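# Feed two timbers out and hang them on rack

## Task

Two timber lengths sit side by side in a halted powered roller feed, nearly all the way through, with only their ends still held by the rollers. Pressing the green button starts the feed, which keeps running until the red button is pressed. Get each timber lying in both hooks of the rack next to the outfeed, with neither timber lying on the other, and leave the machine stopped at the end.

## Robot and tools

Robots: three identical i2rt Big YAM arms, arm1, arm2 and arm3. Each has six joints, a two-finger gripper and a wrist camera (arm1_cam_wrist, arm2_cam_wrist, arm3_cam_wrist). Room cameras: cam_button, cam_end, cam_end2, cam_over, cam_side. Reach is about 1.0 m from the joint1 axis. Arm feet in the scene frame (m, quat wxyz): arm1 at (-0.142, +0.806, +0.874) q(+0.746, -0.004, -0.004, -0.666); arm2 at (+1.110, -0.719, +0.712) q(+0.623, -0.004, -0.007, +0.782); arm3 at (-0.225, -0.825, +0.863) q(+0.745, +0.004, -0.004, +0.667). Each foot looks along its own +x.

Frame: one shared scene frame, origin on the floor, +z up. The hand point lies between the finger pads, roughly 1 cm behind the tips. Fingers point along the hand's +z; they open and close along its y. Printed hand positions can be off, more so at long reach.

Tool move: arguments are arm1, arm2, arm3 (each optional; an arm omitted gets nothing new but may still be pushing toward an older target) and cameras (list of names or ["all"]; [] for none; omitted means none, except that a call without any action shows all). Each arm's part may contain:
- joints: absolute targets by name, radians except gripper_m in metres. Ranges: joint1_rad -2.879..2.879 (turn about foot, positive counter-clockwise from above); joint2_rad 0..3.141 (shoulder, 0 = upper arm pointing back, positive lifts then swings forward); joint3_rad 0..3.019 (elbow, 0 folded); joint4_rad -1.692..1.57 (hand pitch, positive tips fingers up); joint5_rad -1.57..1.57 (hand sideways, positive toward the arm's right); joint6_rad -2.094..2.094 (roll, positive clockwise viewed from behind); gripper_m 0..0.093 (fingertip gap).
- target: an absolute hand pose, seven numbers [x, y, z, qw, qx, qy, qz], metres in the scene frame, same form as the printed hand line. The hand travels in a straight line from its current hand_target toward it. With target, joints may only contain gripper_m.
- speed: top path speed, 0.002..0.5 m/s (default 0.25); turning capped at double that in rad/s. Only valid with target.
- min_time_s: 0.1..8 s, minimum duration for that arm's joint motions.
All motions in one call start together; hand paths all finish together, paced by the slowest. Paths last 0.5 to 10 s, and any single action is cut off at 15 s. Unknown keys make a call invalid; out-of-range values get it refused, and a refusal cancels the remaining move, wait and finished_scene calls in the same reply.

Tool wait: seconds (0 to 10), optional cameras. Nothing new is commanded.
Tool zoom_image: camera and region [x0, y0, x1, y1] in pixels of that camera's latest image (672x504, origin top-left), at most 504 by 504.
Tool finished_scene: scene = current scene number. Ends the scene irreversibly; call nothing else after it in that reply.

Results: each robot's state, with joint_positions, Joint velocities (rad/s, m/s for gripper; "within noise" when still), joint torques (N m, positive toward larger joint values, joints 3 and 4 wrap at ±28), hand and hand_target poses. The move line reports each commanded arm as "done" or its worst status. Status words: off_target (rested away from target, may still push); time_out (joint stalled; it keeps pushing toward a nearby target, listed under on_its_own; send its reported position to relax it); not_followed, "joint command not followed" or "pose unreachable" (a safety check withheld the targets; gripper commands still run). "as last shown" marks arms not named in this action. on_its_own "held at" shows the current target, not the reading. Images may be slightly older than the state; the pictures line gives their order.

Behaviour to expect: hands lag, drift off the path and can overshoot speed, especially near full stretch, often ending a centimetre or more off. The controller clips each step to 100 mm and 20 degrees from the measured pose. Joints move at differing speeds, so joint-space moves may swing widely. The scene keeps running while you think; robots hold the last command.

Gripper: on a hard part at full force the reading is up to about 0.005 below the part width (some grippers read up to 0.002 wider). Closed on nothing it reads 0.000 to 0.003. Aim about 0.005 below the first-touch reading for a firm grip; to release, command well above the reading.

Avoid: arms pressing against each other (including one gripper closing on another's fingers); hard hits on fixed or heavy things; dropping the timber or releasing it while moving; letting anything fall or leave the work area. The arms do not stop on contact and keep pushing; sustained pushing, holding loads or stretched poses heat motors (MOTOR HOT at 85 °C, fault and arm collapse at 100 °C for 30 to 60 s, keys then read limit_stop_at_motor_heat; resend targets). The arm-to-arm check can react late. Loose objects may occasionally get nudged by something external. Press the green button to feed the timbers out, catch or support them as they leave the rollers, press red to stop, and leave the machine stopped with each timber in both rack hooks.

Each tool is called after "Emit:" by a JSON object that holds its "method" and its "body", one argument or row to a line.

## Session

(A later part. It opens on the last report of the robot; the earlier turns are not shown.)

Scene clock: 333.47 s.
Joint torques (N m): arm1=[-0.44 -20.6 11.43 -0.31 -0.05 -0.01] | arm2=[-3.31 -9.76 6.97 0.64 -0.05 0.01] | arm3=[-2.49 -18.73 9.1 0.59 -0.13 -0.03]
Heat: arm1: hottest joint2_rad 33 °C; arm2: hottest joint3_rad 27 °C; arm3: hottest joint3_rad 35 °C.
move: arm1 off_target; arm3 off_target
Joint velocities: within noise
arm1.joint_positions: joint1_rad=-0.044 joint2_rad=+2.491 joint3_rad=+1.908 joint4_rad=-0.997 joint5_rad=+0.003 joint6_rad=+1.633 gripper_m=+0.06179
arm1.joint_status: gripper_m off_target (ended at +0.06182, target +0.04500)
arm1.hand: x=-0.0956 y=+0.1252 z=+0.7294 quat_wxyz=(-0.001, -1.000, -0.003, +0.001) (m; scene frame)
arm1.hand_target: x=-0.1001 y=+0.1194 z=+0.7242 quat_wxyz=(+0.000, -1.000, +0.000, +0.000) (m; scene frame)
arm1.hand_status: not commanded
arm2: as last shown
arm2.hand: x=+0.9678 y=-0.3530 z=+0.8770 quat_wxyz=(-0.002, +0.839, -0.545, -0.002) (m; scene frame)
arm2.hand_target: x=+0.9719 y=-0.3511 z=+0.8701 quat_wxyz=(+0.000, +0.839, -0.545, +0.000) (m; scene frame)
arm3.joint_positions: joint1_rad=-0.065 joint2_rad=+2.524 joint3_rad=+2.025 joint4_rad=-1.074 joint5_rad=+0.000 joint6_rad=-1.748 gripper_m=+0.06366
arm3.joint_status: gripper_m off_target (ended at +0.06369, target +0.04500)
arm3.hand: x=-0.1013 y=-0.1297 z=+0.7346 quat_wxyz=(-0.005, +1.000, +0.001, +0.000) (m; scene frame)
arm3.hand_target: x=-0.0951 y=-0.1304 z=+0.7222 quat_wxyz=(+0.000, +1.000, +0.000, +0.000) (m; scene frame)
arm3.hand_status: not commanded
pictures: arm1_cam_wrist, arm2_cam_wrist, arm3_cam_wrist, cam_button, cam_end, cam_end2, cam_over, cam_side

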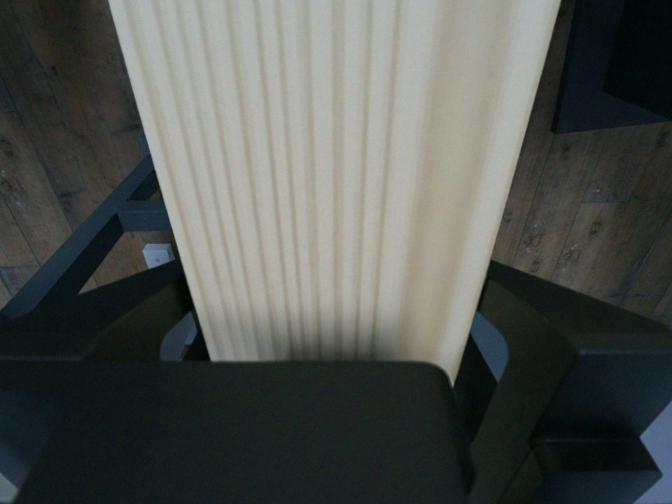

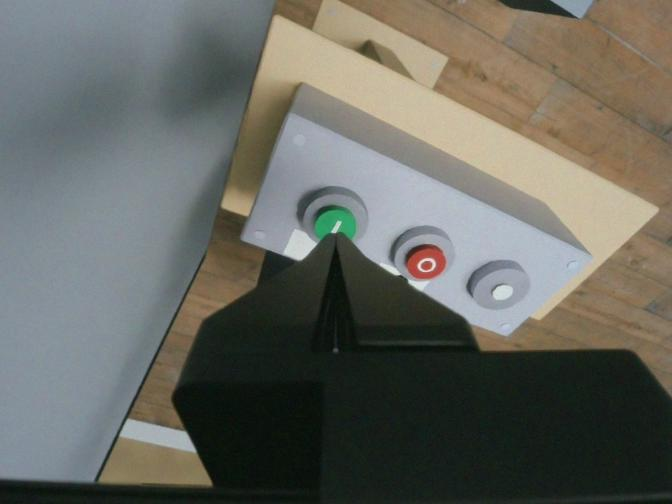

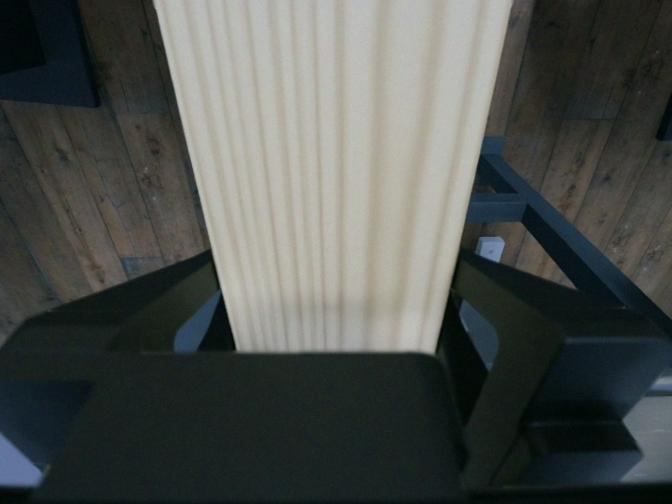

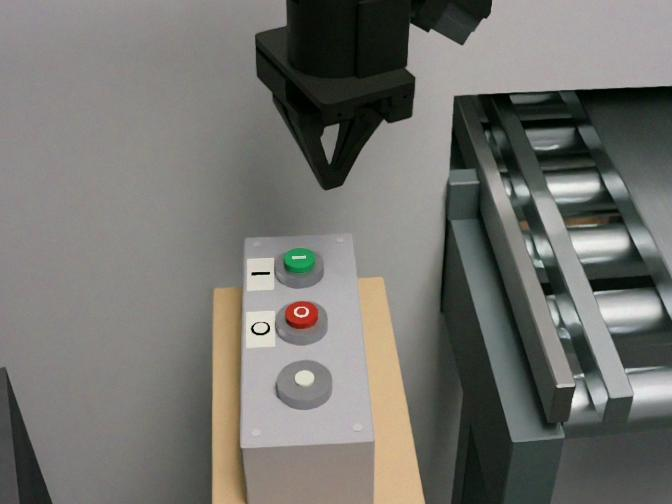

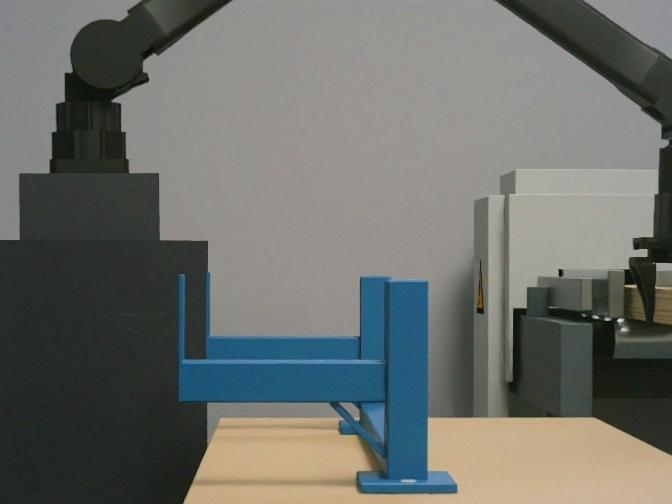

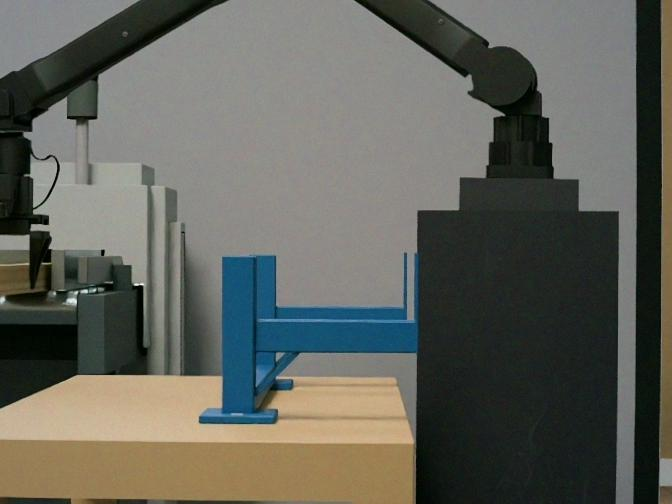

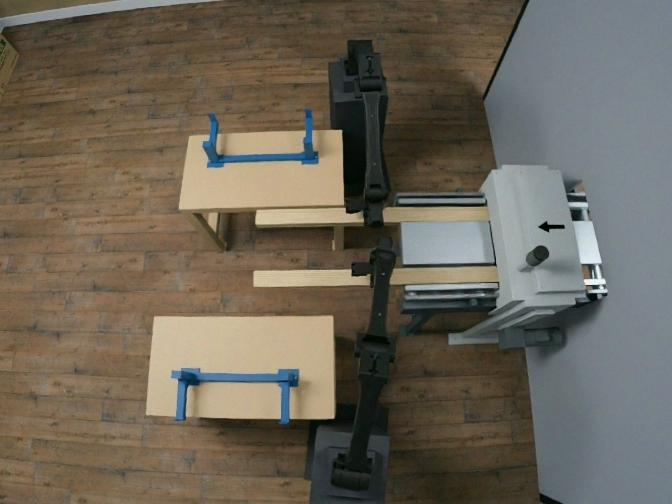

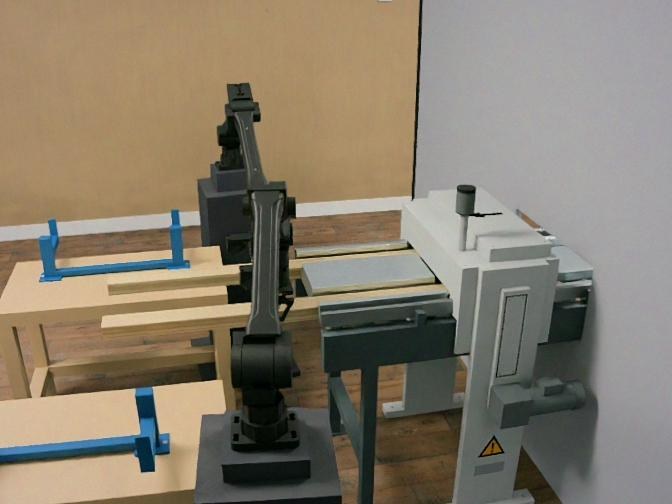

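Emit:
{"method": "move", "body": {
  "arm2": {"target":[0.971,-0.351,0.84,0,0.839,-0.545,0],"speed":0.1},
  "cameras": ["arm2_cam_wrist","cam_button"]
}}

Emit:
{"method": "move", "body": {
  "arm2": {"target":[1.012,-0.351,0.89,0,0.839,-0.545,0],"speed":0.15},
  "arm1": {"target":[-0.13,0.119,0.724,0,1,0,0],"speed":0.15},
  "arm3": {"target":[-0.125,-0.130,0.722,0,1,0,0],"speed":0.15},
  "cameras": ["arm2_cam_wrist","cam_over"]
}}

Emit:
{"method": "move", "body": {
  "arm2": {"target":[1.015,-0.351,0.84,0,0.839,-0.545,0],"speed":0.15},
  "cameras": ["all"]
}}

Scene clock: 358.87 s.
Joint torques (N m): arm1=[-0.26 -20.72 11.52 -0.32 -0.04 -0.02] | arm2=[-3.02 -9.99 6.8 0.65 -0.05 0.05] | arm3=[-2.49 -18.73 9.11 0.58 -0.14 -0.03]
Heat: arm1: hottest joint2_rad 35 °C; arm2: hottest joint3_rad 28 °C; arm3: hottest joint3_rad 36 °C.
move: arm2 done
Joint velocities: within noise
arm1, arm3: as last shown
arm2.joint_positions: joint1_rad=+0.135 joint2_rad=+1.426 joint3_rad=+1.071 joint4_rad=-1.212 joint5_rad=-0.014 joint6_rad=-0.058 gripper_m=+0.00050
arm2.joint_status: not commanded
arm2.hand: x=+0.9680 y=-0.3523 z=+0.8463 quat_wxyz=(-0.002, +0.839, -0.545, -0.001) (m; scene frame)
arm2.hand_target: x=+0.9710 y=-0.3512 z=+0.8401 quat_wxyz=(+0.000, +0.839, -0.545, +0.000) (m; scene frame)
arm2.hand_status: done (0.007 m and 0.2 deg from the pose sent, 0.037 m and 0.3 deg at the start)
pictures: arm2_cam_wrist, cam_button

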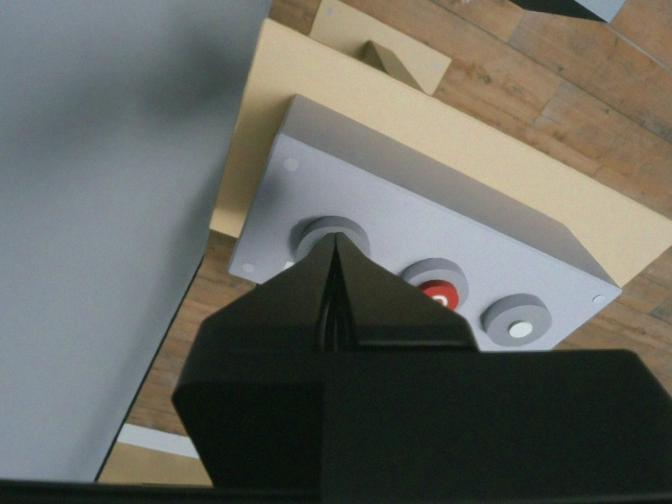

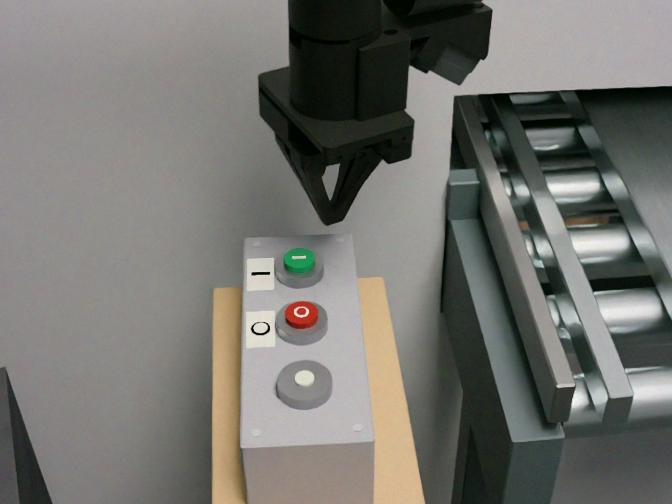

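Scene clock: 360.13 s.
Joint torques (N m): arm1=[-3.31 -21.13 10.58 -0.08 0.21 -0.36] | arm2=[-2.84 -10.23 11.36 -0.34 -0.04 0] | arm3=[0.5 -19.78 7.13 0.84 -0.2 0.36]
Heat: arm1: hottest joint2_rad 35 °C; arm2: hottest joint3_rad 28 °C; arm3: hottest joint3_rad 36 °C.
move: arm1 off_target; arm2 off_target; arm3 off_target
Joint velocities: within noise
arm1.joint_positions: joint1_rad=-0.052 joint2_rad=+2.491 joint3_rad=+1.908 joint4_rad=-0.997 joint5_rad=-0.004 joint6_rad=+1.628 gripper_m=+0.06179
arm1.joint_status: not commanded
arm1.hand: x=-0.1002 y=+0.1249 z=+0.7294 quat_wxyz=(-0.001, -1.000, -0.002, -0.002) (m; scene frame)
arm1.hand_target: x=-0.1296 y=+0.1201 z=+0.7243 quat_wxyz=(+0.000, -1.000, +0.000, +0.000) (m; scene frame)
arm1.hand_status: off_target (0.031 m and 0.3 deg from the pose sent, 0.035 m and 0.4 deg at the start)
arm2.joint_positions: joint1_rad=+0.033 joint2_rad=+1.367 joint3_rad=+1.071 joint4_rad=-1.323 joint5_rad=-0.014 joint6_rad=-0.157 gripper_m=+0.00050
arm2.joint_status: not commanded
arm2.hand: x=+1.0133 y=-0.3675 z=+0.8686 quat_wxyz=(+0.015, +0.837, -0.546, +0.018) (m; scene frame)
arm2.hand_target: x=+1.0123 y=-0.3520 z=+0.8900 quat_wxyz=(+0.000, +0.839, -0.545, +0.000) (m; scene frame)
arm2.hand_status: off_target (0.027 m and 2.7 deg from the pose sent, 0.062 m and 0.2 deg at the start)
arm3.joint_positions: joint1_rad=-0.059 joint2_rad=+2.524 joint3_rad=+2.025 joint4_rad=-1.067 joint5_rad=+0.002 joint6_rad=-1.745 gripper_m=+0.06366
arm3.joint_status: not commanded
arm3.hand: x=-0.1046 y=-0.1274 z=+0.7346 quat_wxyz=(-0.008, +1.000, +0.002, +0.002) (m; scene frame)
arm3.hand_target: x=-0.1247 y=-0.1304 z=+0.7222 quat_wxyz=(+0.000, +1.000, +0.000, +0.000) (m; scene frame)
arm3.hand_status: off_target (0.024 m and 1.0 deg from the pose sent, 0.027 m and 0.5 deg at the start)
pictures: arm2_cam_wrist, cam_over

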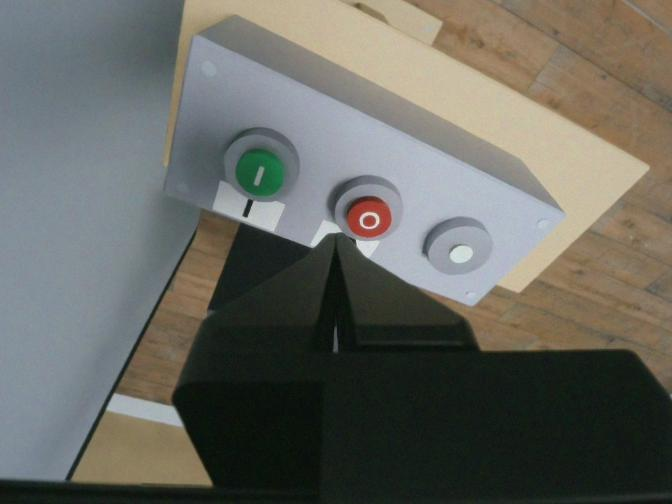

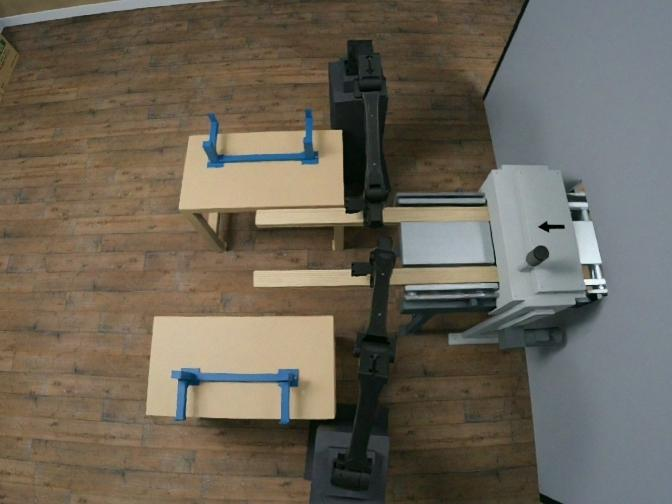

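Scene clock: 361.30 s.
Joint torques (N m): arm1=[-3.49 -21.13 10.61 -0.17 0.2 -0.36] | arm2=[-3.25 -9.64 6.86 0.64 -0.06 0.01] | arm3=[0.56 -19.72 7.13 0.83 -0.2 0.36]
Heat: arm1: hottest joint2_rad 35 °C; arm2: hottest joint3_rad 28 °C; arm3: hottest joint3_rad 36 °C.
move: arm2 done
Joint velocities: within noise
arm1, arm3: as last shown
arm2.joint_positions: joint1_rad=+0.030 joint2_rad=+1.396 joint3_rad=+1.035 joint4_rad=-1.211 joint5_rad=-0.014 joint6_rad=-0.163 gripper_m=+0.00050
arm2.joint_status: not commanded
arm2.hand: x=+1.0109 y=-0.3527 z=+0.8450 quat_wxyz=(-0.001, +0.839, -0.545, +0.000) (m; scene frame)
arm2.hand_target: x=+1.0150 y=-0.3511 z=+0.8401 quat_wxyz=(+0.000, +0.839, -0.545, +0.000) (m; scene frame)
arm2.hand_status: done (0.007 m and 0.1 deg from the pose sent, 0.033 m and 2.7 deg at the start)
pictures: arm1_cam_wrist, arm2_cam_wrist, arm3_cam_wrist, cam_button, cam_end, cam_end2, cam_over, cam_side

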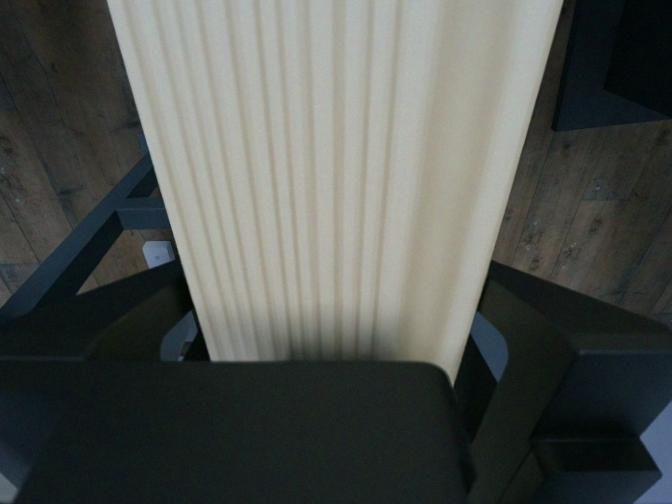

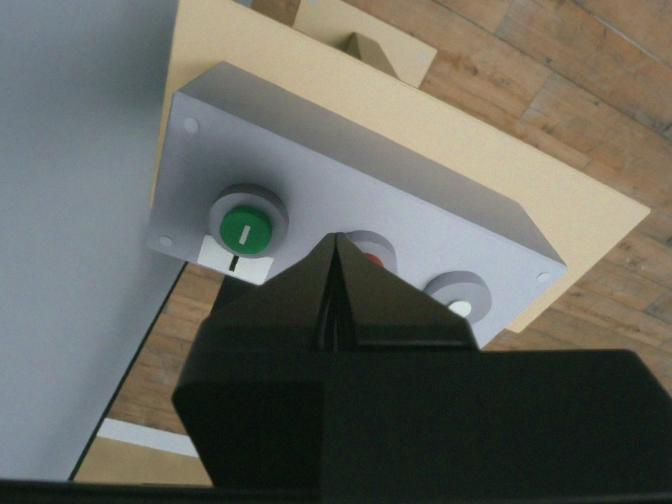

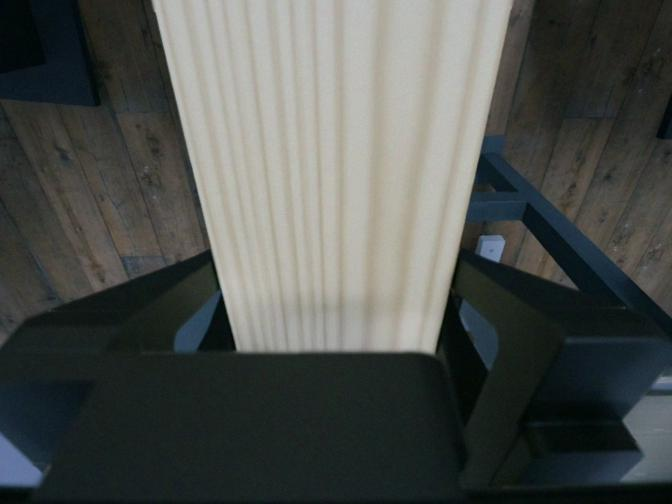

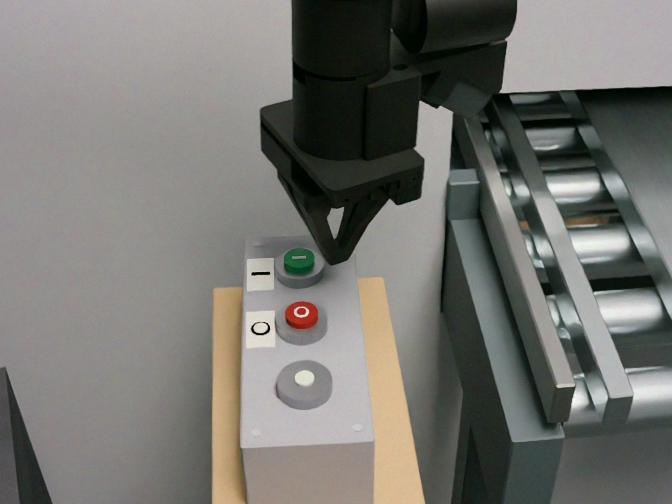

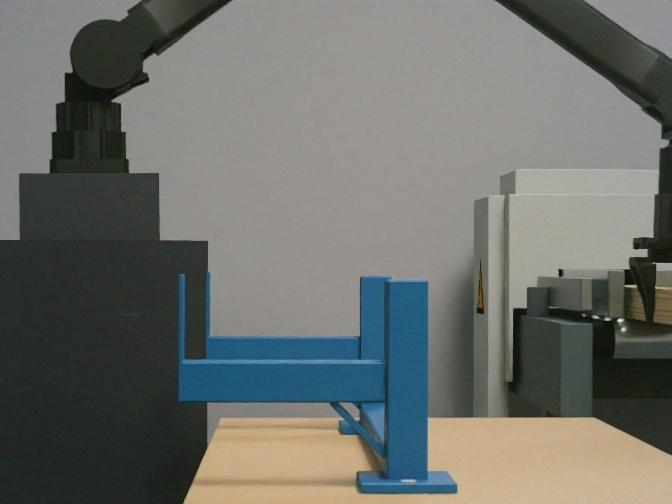

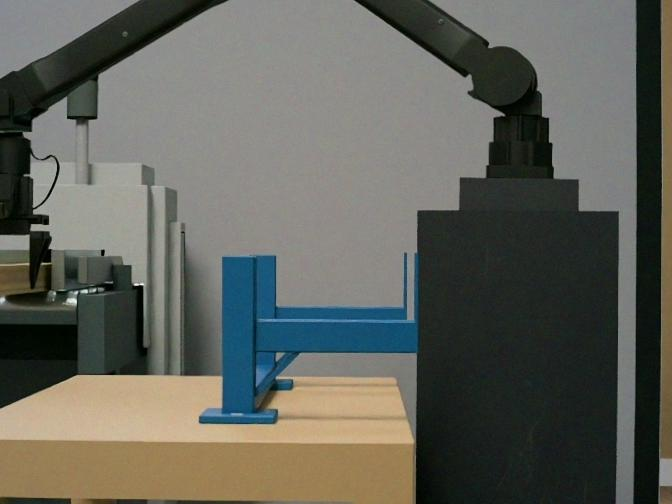

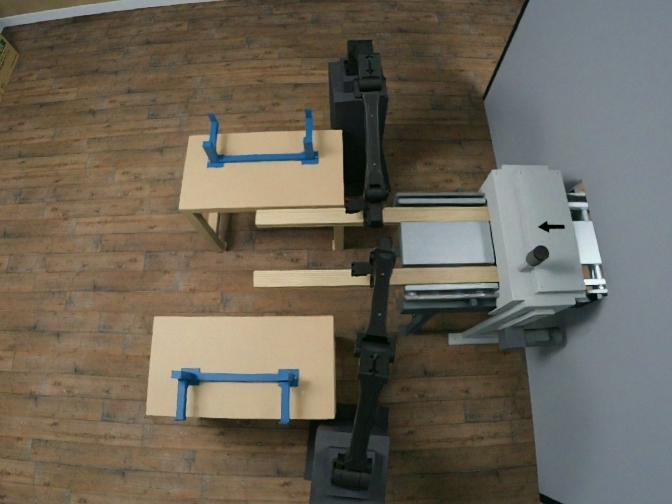

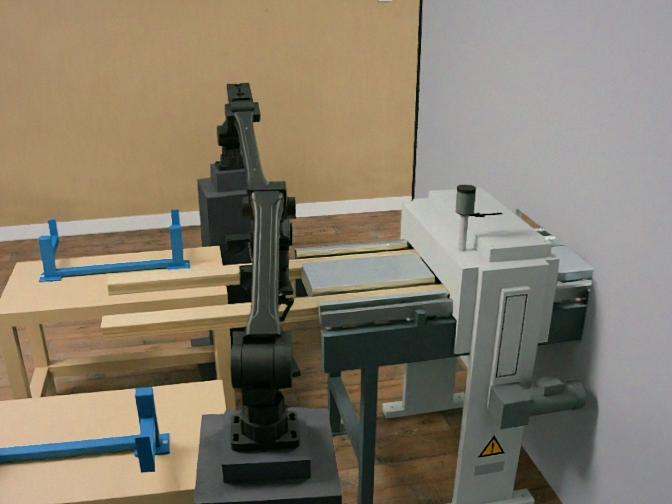

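Emit:
{"method": "move", "body": {
  "arm2": {"target":[0.981,-0.374,0.85,0,0.839,-0.545,0],"speed":0.15}
}}

Emit:
{"method": "move", "body": {
  "arm2": {"target":[0.981,-0.374,0.817,0,0.839,-0.545,0],"speed":0.1},
  "cameras": ["arm2_cam_wrist","cam_button"]
}}

Scene clock: 376.77 s.
Joint torques (N m): arm1=[-3.49 -21.07 10.58 -0.12 0.2 -0.35] | arm2=[-1.79 -10.7 6.82 -0.21 -0.02 0.25] | arm3=[0.56 -19.66 7.15 0.83 -0.2 0.37]
Heat: arm1: hottest joint2_rad 36 °C; arm2: hottest joint3_rad 28 °C; arm3: hottest joint3_rad 35 °C.
move: arm2 done
Joint velocities: within noise
arm1, arm3: as last shown
arm2.joint_positions: joint1_rad=+0.114 joint2_rad=+1.373 joint3_rad=+1.024 joint4_rad=-1.215 joint5_rad=-0.015 joint6_rad=-0.083 gripper_m=+0.00050
arm2.joint_status: not commanded
arm2.hand: x=+0.9817 y=-0.3671 z=+0.8490 quat_wxyz=(-0.002, +0.840, -0.543, -0.003) (m; scene frame)
arm2.hand_target: x=+0.9811 y=-0.3739 z=+0.8500 quat_wxyz=(+0.000, +0.839, -0.545, +0.000) (m; scene frame)
arm2.hand_status: done (0.007 m and 0.5 deg from the pose sent, 0.037 m and 0.1 deg at the start)
pictures: none

Scene clock: 377.87 s.
Joint torques (N m): arm1=[-3.6 -21.13 10.59 -0.13 0.2 -0.35] | arm2=[-1.67 -8.94 6.54 0.65 -0.02 0.25] | arm3=[0.5 -19.72 7.15 0.81 -0.2 0.36]
Heat: arm1: hottest joint2_rad 36 °C; arm2: hottest joint3_rad 28 °C; arm3: hottest joint3_rad 35 °C.
move: arm2 done
Joint velocities: within noise
arm1, arm3: as last shown
arm2.joint_positions: joint1_rad=+0.114 joint2_rad=+1.386 joint3_rad=+0.966 joint4_rad=-1.146 joint5_rad=-0.015 joint6_rad=-0.082 gripper_m=+0.00050
arm2.joint_status: not commanded
arm2.hand: x=+0.9840 y=-0.3723 z=+0.8238 quat_wxyz=(-0.002, +0.839, -0.544, -0.002) (m; scene frame)
arm2.hand_target: x=+0.9811 y=-0.3740 z=+0.8171 quat_wxyz=(+0.000, +0.839, -0.545, +0.000) (m; scene frame)
arm2.hand_status: done (0.008 m and 0.4 deg from the pose sent, 0.033 m and 0.5 deg at the start)
pictures: arm2_cam_wrist, cam_button

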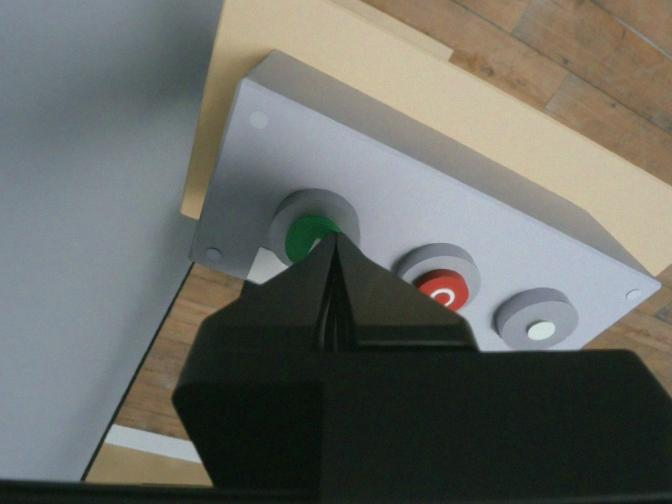

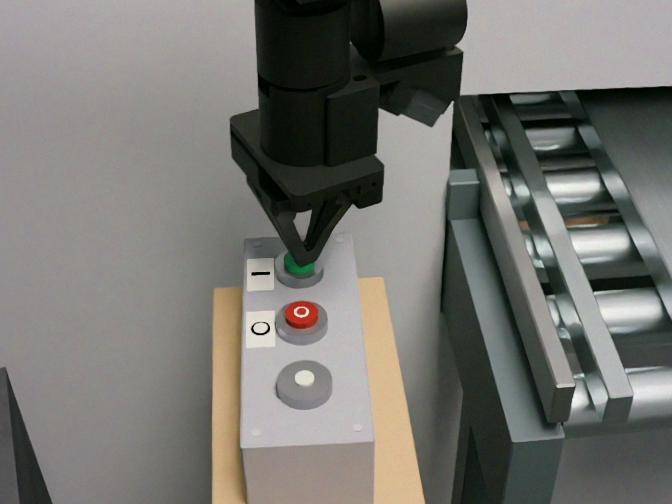

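Emit:
{"method": "move", "body": {
  "arm2": {"target":[0.974,-0.377,0.784,0,0.839,-0.545,0],"speed":0.1},
  "cameras": ["arm2_cam_wrist","cam_button","cam_over","arm1_cam_wrist"]
}}

Emit:
{"method": "move", "body": {
  "arm2": {"target":[0.99,-0.377,0.825,0,0.839,-0.545,0],"speed":0.25}
}}

Emit:
{"method": "move", "body": {
  "arm2": {"target":[1.034,-0.377,0.81,0,0.839,-0.545,0],"speed":0.2}
}}

Emit:
{"method": "move", "body": {
  "arm2": {"target":[1.034,-0.377,0.784,0,0.839,-0.545,0],"speed":0.1},
  "cameras": ["arm1_cam_wrist","arm2_cam_wrist","arm3_cam_wrist","cam_button","cam_over","cam_side"]
}}

Scene clock: 400.40 s.
Joint torques (N m): arm1=[2.49 -22.77 10.4 -0.24 -0.23 0.14] | arm2=[-0.85 -5.71 4.49 1.95 -0.22 0.26] | arm3=[-4.84 -20.37 8.06 0.66 0.29 -0.18]
Heat: arm1: hottest joint2_rad 36 °C; arm2: hottest joint3_rad 27 °C; arm3: hottest joint3_rad 34 °C.
move: arm2 off_target
Joint velocities: within noise
arm1.joint_positions: joint1_rad=-0.117 joint2_rad=+2.511 joint3_rad=+1.908 joint4_rad=-0.996 joint5_rad=+0.010 joint6_rad=+1.568 gripper_m=+0.06179
arm1.joint_status: not commanded
arm1.hand: x=-0.1461 y=+0.1291 z=+0.7160 quat_wxyz=(+0.008, -1.000, +0.001, +0.004) (m; scene frame)
arm1.hand_target: x=-0.1298 y=+0.1202 z=+0.7242 quat_wxyz=(+0.000, -1.000, +0.000, +0.000) (m; scene frame)
arm1.hand_status: not commanded
arm2.joint_positions: joint1_rad=+0.124 joint2_rad=+1.381 joint3_rad=+0.939 joint4_rad=-1.090 joint5_rad=-0.009 joint6_rad=-0.061 gripper_m=+0.00050
arm2.joint_status: not commanded
arm2.hand: x=+0.9806 y=-0.3705 z=+0.8162 quat_wxyz=(-0.014, +0.836, -0.548, -0.014) (m; scene frame)
arm2.hand_target: x=+0.9753 y=-0.3791 z=+0.7861 quat_wxyz=(+0.000, +0.839, -0.545, +0.000) (m; scene frame)
arm2.hand_status: off_target (0.034 m and 2.3 deg from the pose sent, 0.041 m and 0.4 deg at the start)
arm3.joint_positions: joint1_rad=+0.004 joint2_rad=+2.535 joint3_rad=+2.010 joint4_rad=-1.064 joint5_rad=-0.012 joint6_rad=-1.693 gripper_m=+0.06366
arm3.joint_status: not commanded
arm3.hand: x=-0.1522 y=-0.1294 z=+0.7222 quat_wxyz=(+0.002, +1.000, +0.008, -0.007) (m; scene frame)
arm3.hand_target: x=-0.1245 y=-0.1305 z=+0.7222 quat_wxyz=(+0.000, +1.000, +0.000, +0.000) (m; scene frame)
arm3.hand_status: not commanded
pictures: arm1_cam_wrist, arm2_cam_wrist, cam_button, cam_over

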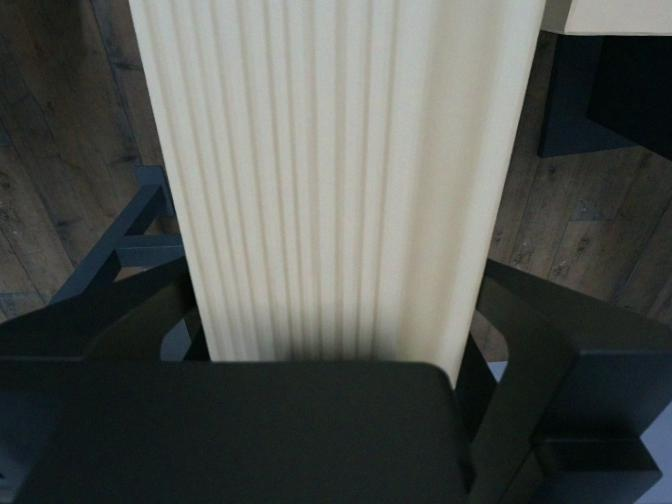

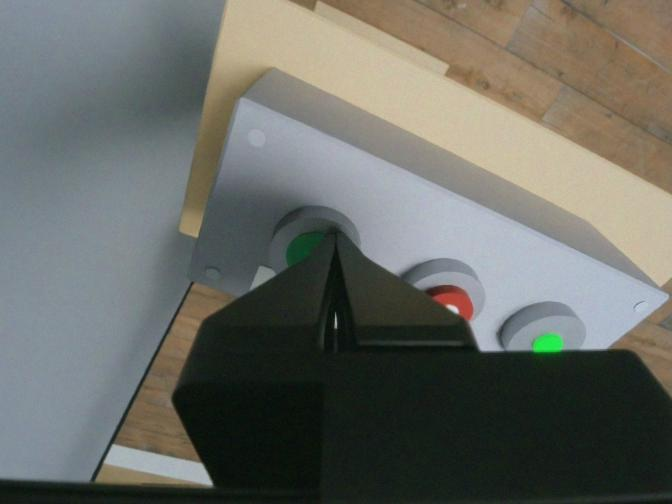

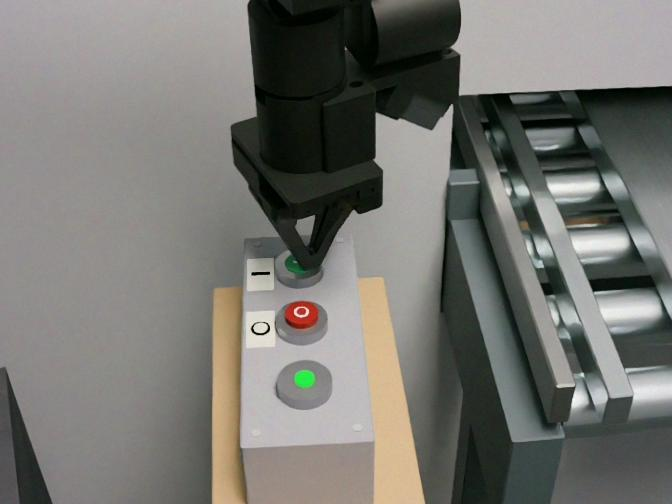

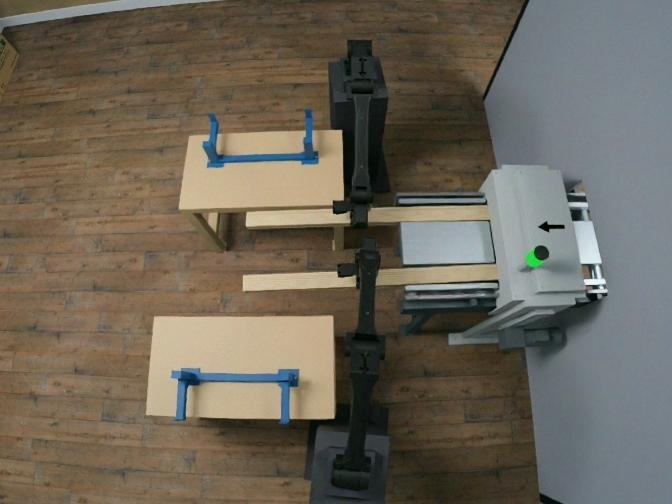

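Scene clock: 401.47 s.
Joint torques (N m): arm1=[2.32 -22.71 10.44 -0.21 -0.29 0.19] | arm2=[-3.31 -9 8.39 -0.42 -0.06 0.01] | arm3=[-4.84 -20.42 8.08 0.65 0.3 -0.17]
Heat: arm1: hottest joint2_rad 36 °C; arm2: hottest joint3_rad 27 °C; arm3: hottest joint3_rad 34 °C.
move: arm2 done
Joint velocities: within noise
arm1, arm3: as last shown
arm2.joint_positions: joint1_rad=+0.115 joint2_rad=+1.367 joint3_rad=+0.939 joint4_rad=-1.138 joint5_rad=-0.014 joint6_rad=-0.079 gripper_m=+0.00050
arm2.joint_status: not commanded
arm2.hand: x=+0.9868 y=-0.3805 z=+0.8209 quat_wxyz=(-0.002, +0.839, -0.545, -0.002) (m; scene frame)
arm2.hand_target: x=+0.9900 y=-0.3771 z=+0.8250 quat_wxyz=(+0.000, +0.839, -0.545, +0.000) (m; scene frame)
arm2.hand_status: done (0.006 m and 0.3 deg from the pose sent, 0.014 m and 2.3 deg at the start)
pictures: none

Scene clock: 402.73 s.
Joint torques (N m): arm1=[2.32 -22.65 10.44 -0.23 -0.29 0.2] | arm2=[-4.6 -9.11 5.71 0.69 0.65 -0.02] | arm3=[-4.84 -20.42 8.05 0.66 0.29 -0.18]
Heat: arm1: hottest joint2_rad 36 °C; arm2: hottest joint3_rad 27 °C; arm3: hottest joint3_rad 34 °C.
move: arm2 off_target
Joint velocities: within noise
arm1, arm3: as last shown
arm2.joint_positions: joint1_rad=+0.016 joint2_rad=+1.360 joint3_rad=+0.919 joint4_rad=-1.128 joint5_rad=-0.033 joint6_rad=-0.192 gripper_m=+0.00050
arm2.joint_status: not commanded
arm2.hand: x=+1.0193 y=-0.3761 z=+0.8170 quat_wxyz=(+0.005, +0.842, -0.539, -0.008) (m; scene frame)
arm2.hand_target: x=+1.0335 y=-0.3774 z=+0.8102 quat_wxyz=(+0.000, +0.839, -0.545, +0.000) (m; scene frame)
arm2.hand_status: off_target (0.016 m and 1.3 deg from the pose sent, 0.049 m and 0.3 deg at the start)
pictures: none

Scene clock: 403.70 s.
Joint torques (N m): arm1=[2.43 -22.71 10.41 -0.2 -0.29 0.19] | arm2=[-4.48 -5.13 4.4 1.94 0.66 -0.01] | arm3=[-4.84 -20.37 8.08 0.68 0.3 -0.18]
Heat: arm1: hottest joint2_rad 35 °C; arm2: hottest joint3_rad 27 °C; arm3: hottest joint3_rad 34 °C.
move: arm2 off_target
Joint velocities: within noise
arm1, arm3: as last shown
arm2.joint_positions: joint1_rad=+0.016 joint2_rad=+1.339 joint3_rad=+0.894 joint4_rad=-1.090 joint5_rad=-0.033 joint6_rad=-0.192 gripper_m=+0.00050
arm2.joint_status: not commanded
arm2.hand: x=+1.0193 y=-0.3764 z=+0.8153 quat_wxyz=(-0.006, +0.842, -0.538, -0.020) (m; scene frame)
arm2.hand_target: x=+1.0336 y=-0.3798 z=+0.7862 quat_wxyz=(+0.001, +0.839, -0.545, +0.000) (m; scene frame)
arm2.hand_status: off_target (0.035 m and 2.6 deg from the pose sent, 0.036 m and 1.3 deg at the start)
pictures: arm1_cam_wrist, arm2_cam_wrist, arm3_cam_wrist, cam_button, cam_over, cam_side

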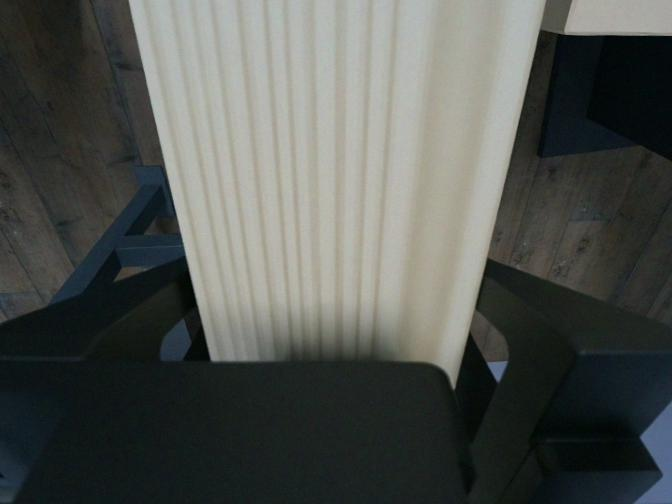

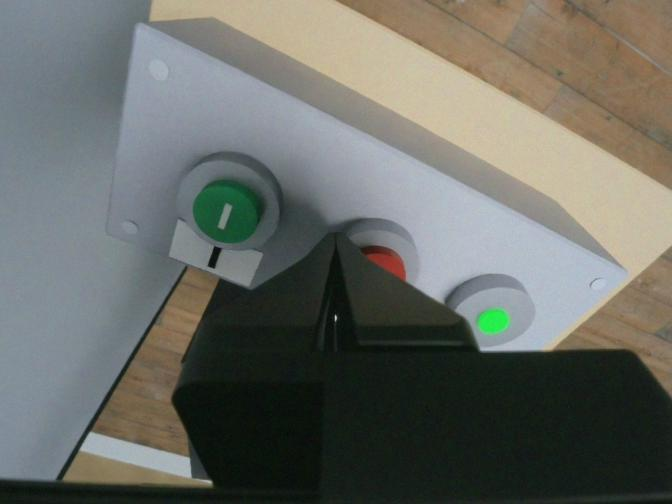

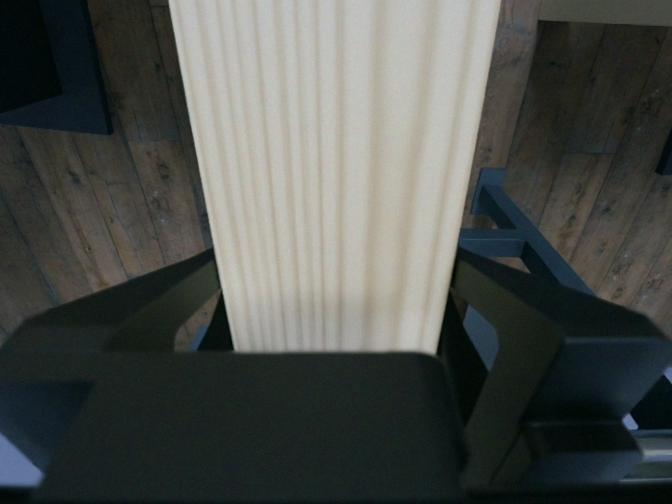

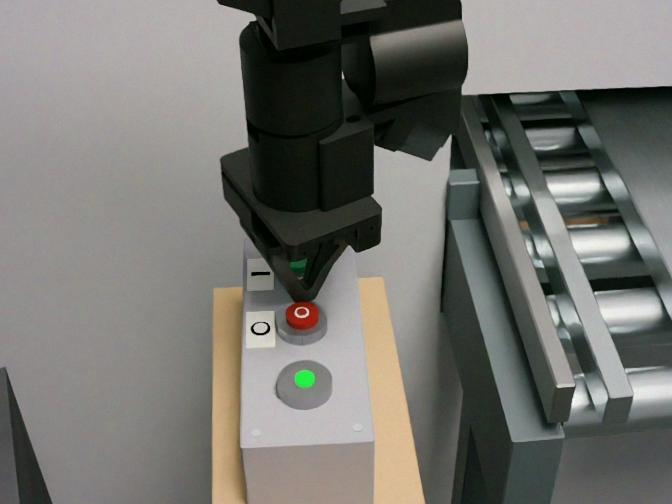

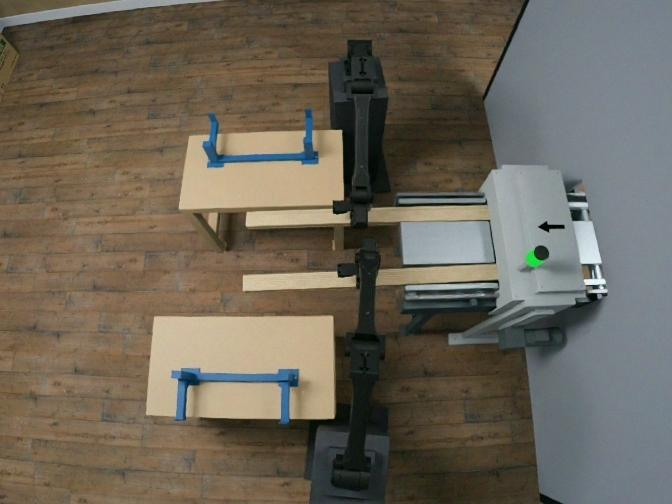

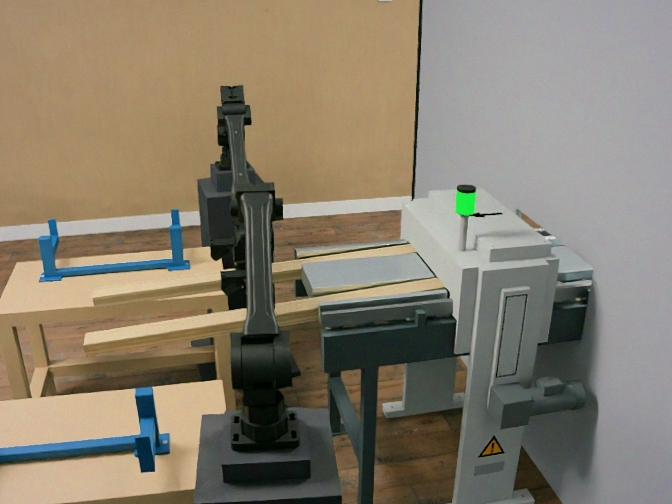

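Emit:
{"method": "move", "body": {
  "arm2": {"target":[1.04,-0.376,0.84,0,0.839,-0.545,0],"speed":0.15}
}}

Emit:
{"method": "move", "body": {
  "arm2": {"target":[1.044,-0.376,0.82,0,0.839,-0.545,0],"speed":0.1},
  "cameras": ["arm2_cam_wrist","cam_button"]
}}

Scene clock: 418.80 s.
Joint torques (N m): arm1=[2.43 -22.95 10.44 -0.2 -0.29 0.18] | arm2=[-3.19 -9.41 10.97 -0.12 0.07 0.01] | arm3=[-4.84 -20.48 8.06 0.66 0.29 -0.17]
Heat: arm1: hottest joint2_rad 34 °C; arm2: hottest joint3_rad 27 °C; arm3: hottest joint2_rad 34 °C.
move: arm2 off_target
Joint velocities: within noise
arm1, arm3: as last shown
arm2.joint_positions: joint1_rad=-0.022 joint2_rad=+1.333 joint3_rad=+0.895 joint4_rad=-1.196 joint5_rad=-0.016 joint6_rad=-0.215 gripper_m=+0.00050
arm2.joint_status: not commanded
arm2.hand: x=+1.0405 y=-0.3977 z=+0.8182 quat_wxyz=(+0.022, +0.838, -0.545, +0.020) (m; scene frame)
arm2.hand_target: x=+1.0402 y=-0.3772 z=+0.8401 quat_wxyz=(+0.000, +0.839, -0.545, +0.000) (m; scene frame)
arm2.hand_status: off_target (0.031 m and 3.4 deg from the pose sent, 0.032 m and 2.6 deg at the start)
pictures: none

Scene clock: 419.77 s.
Joint torques (N m): arm1=[2.37 -22.77 10.44 -0.2 -0.29 0.18] | arm2=[-3.25 -7.77 8.4 1.63 0.03 0.02] | arm3=[-4.84 -20.42 8.06 0.68 0.29 -0.17]
Heat: arm1: hottest joint2_rad 34 °C; arm2: hottest joint3_rad 27 °C; arm3: hottest joint2_rad 34 °C.
move: arm2 off_target
Joint velocities: within noise
arm1, arm3: as last shown
arm2.joint_positions: joint1_rad=-0.032 joint2_rad=+1.333 joint3_rad=+0.895 joint4_rad=-1.189 joint5_rad=-0.016 joint6_rad=-0.226 gripper_m=+0.00050
arm2.joint_status: not commanded
arm2.hand: x=+1.0435 y=-0.3953 z=+0.8181 quat_wxyz=(+0.019, +0.838, -0.545, +0.018) (m; scene frame)
arm2.hand_target: x=+1.0442 y=-0.3768 z=+0.8206 quat_wxyz=(+0.000, +0.839, -0.545, +0.000) (m; scene frame)
arm2.hand_status: off_target (0.019 m and 3.0 deg from the pose sent, 0.022 m and 3.4 deg at the start)
pictures: arm2_cam_wrist, cam_button

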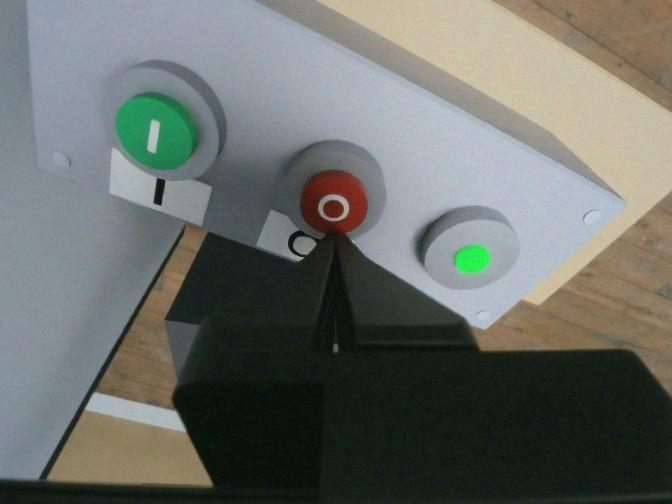

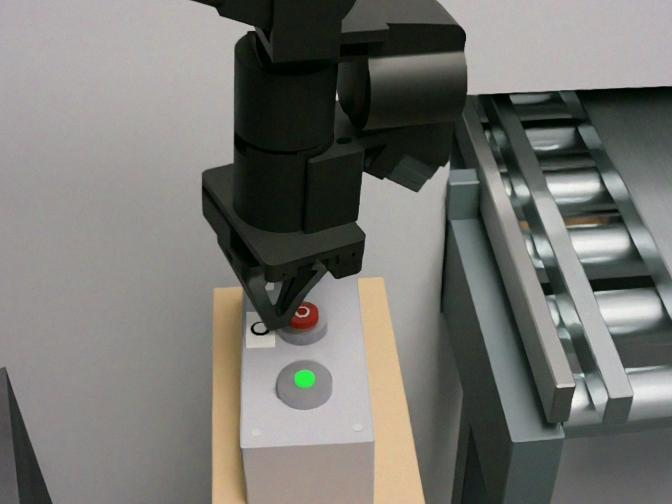

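Emit:
{"method": "move", "body": {
  "arm2": {"target":[1.036,-0.372,0.87,0,0.839,-0.545,0],"speed":0.15}
}}

Emit:
{"method": "move", "body": {
  "arm2": {"target":[1.036,-0.376,0.82,0,0.839,-0.545,0],"speed":0.1}
}}

Emit:
{"method": "move", "body": {
  "arm2": {"target":[1.036,-0.378,0.78,0,0.839,-0.545,0],"speed":0.1},
  "cameras": ["arm2_cam_wrist","cam_button"]
}}

Scene clock: 432.30 s.
Joint torques (N m): arm1=[2.37 -22.71 10.41 -0.24 -0.28 0.19] | arm2=[-1.96 -9.05 11.41 -0.32 -0.01 0.2] | arm3=[-4.89 -20.42 8.09 0.66 0.3 -0.18]
Heat: arm1: hottest joint2_rad 34 °C; arm2: hottest joint3_rad 29 °C; arm3: hottest joint2_rad 34 °C.
move: arm2 off_target
Joint velocities: within noise
arm1, arm3: as last shown
arm2.joint_positions: joint1_rad=-0.032 joint2_rad=+1.313 joint3_rad=+0.963 joint4_rad=-1.273 joint5_rad=-0.016 joint6_rad=-0.227 gripper_m=+0.00050
arm2.joint_status: not commanded
arm2.hand: x=+1.0419 y=-0.3894 z=+0.8485 quat_wxyz=(+0.018, +0.838, -0.545, +0.017) (m; scene frame)
arm2.hand_target: x=+1.0362 y=-0.3729 z=+0.8700 quat_wxyz=(+0.000, +0.839, -0.545, +0.000) (m; scene frame)
arm2.hand_status: off_target (0.028 m and 2.8 deg from the pose sent, 0.057 m and 3.0 deg at the start)
pictures: none

Scene clock: 433.53 s.
Joint torques (N m): arm1=[2.55 -23 10.5 -0.21 -0.29 0.2] | arm2=[-1.61 -8.41 6.68 0.65 0 0.25] | arm3=[-4.89 -20.42 8.06 0.66 0.29 -0.18]
Heat: arm1: hottest joint2_rad 34 °C; arm2: hottest joint3_rad 29 °C; arm3: hottest joint2_rad 34 °C.
move: arm2 done
Joint velocities: within noise
arm1, arm3: as last shown
arm2.joint_positions: joint1_rad=-0.032 joint2_rad=+1.342 joint3_rad=+0.925 joint4_rad=-1.155 joint5_rad=-0.016 joint6_rad=-0.227 gripper_m=+0.00050
arm2.joint_status: not commanded
arm2.hand: x=+1.0395 y=-0.3754 z=+0.8251 quat_wxyz=(+0.000, +0.839, -0.545, -0.001) (m; scene frame)
arm2.hand_target: x=+1.0361 y=-0.3760 z=+0.8201 quat_wxyz=(+0.000, +0.839, -0.545, +0.000) (m; scene frame)
arm2.hand_status: done (0.006 m and 0.1 deg from the pose sent, 0.032 m and 2.8 deg at the start)
pictures: none

Scene clock: 434.53 s.
Joint torques (N m): arm1=[2.43 -22.65 10.48 -0.24 -0.29 0.19] | arm2=[-1.44 -4.42 4.16 2.14 0 0.25] | arm3=[-4.84 -20.42 8.06 0.66 0.3 -0.18]
Heat: arm1: hottest joint2_rad 34 °C; arm2: hottest joint3_rad 28 °C; arm3: hottest joint2_rad 34 °C.
move: arm2 off_target
Joint velocities: within noise
arm1.joint_positions: joint1_rad=-0.117 joint2_rad=+2.511 joint3_rad=+1.908 joint4_rad=-0.996 joint5_rad=+0.010 joint6_rad=+1.568 gripper_m=+0.06179
arm1.joint_status: not commanded
arm1.hand: x=-0.1461 y=+0.1291 z=+0.7160 quat_wxyz=(+0.008, -1.000, +0.001, +0.004) (m; scene frame)
arm1.hand_target: x=-0.1298 y=+0.1202 z=+0.7242 quat_wxyz=(+0.000, -1.000, +0.000, +0.000) (m; scene frame)
arm1.hand_status: not commanded
arm2.joint_positions: joint1_rad=-0.032 joint2_rad=+1.331 joint3_rad=+0.887 joint4_rad=-1.083 joint5_rad=-0.015 joint6_rad=-0.225 gripper_m=+0.00050
arm2.joint_status: not commanded
arm2.hand: x=+1.0392 y=-0.3727 z=+0.8159 quat_wxyz=(-0.017, +0.838, -0.545, -0.016) (m; scene frame)
arm2.hand_target: x=+1.0370 y=-0.3809 z=+0.7827 quat_wxyz=(+0.000, +0.839, -0.545, +0.000) (m; scene frame)
arm2.hand_status: off_target (0.036 m and 2.7 deg from the pose sent, 0.045 m and 0.1 deg at the start)
arm3.joint_positions: joint1_rad=+0.004 joint2_rad=+2.535 joint3_rad=+2.010 joint4_rad=-1.064 joint5_rad=-0.012 joint6_rad=-1.693 gripper_m=+0.06366
arm3.joint_status: not commanded
arm3.hand: x=-0.1522 y=-0.1294 z=+0.7222 quat_wxyz=(+0.002, +1.000, +0.008, -0.007) (m; scene frame)
arm3.hand_target: x=-0.1245 y=-0.1305 z=+0.7222 quat_wxyz=(+0.000, +1.000, +0.000, +0.000) (m; scene frame)
arm3.hand_status: not commanded
pictures: arm2_cam_wrist, cam_button

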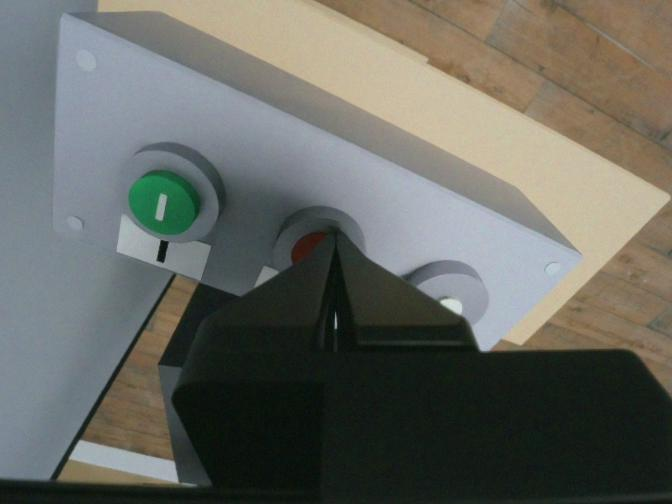

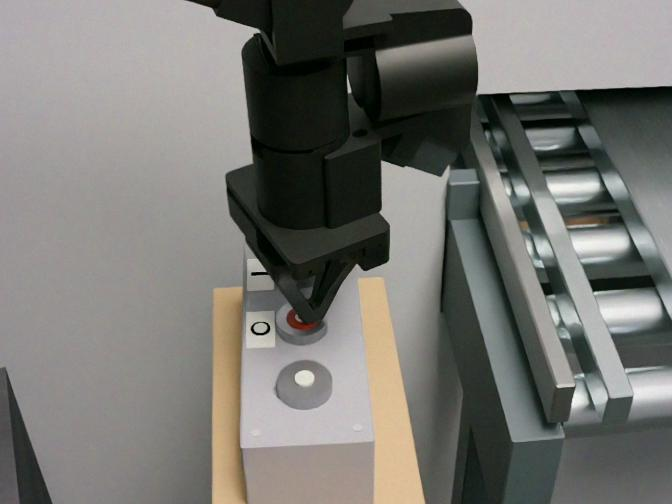

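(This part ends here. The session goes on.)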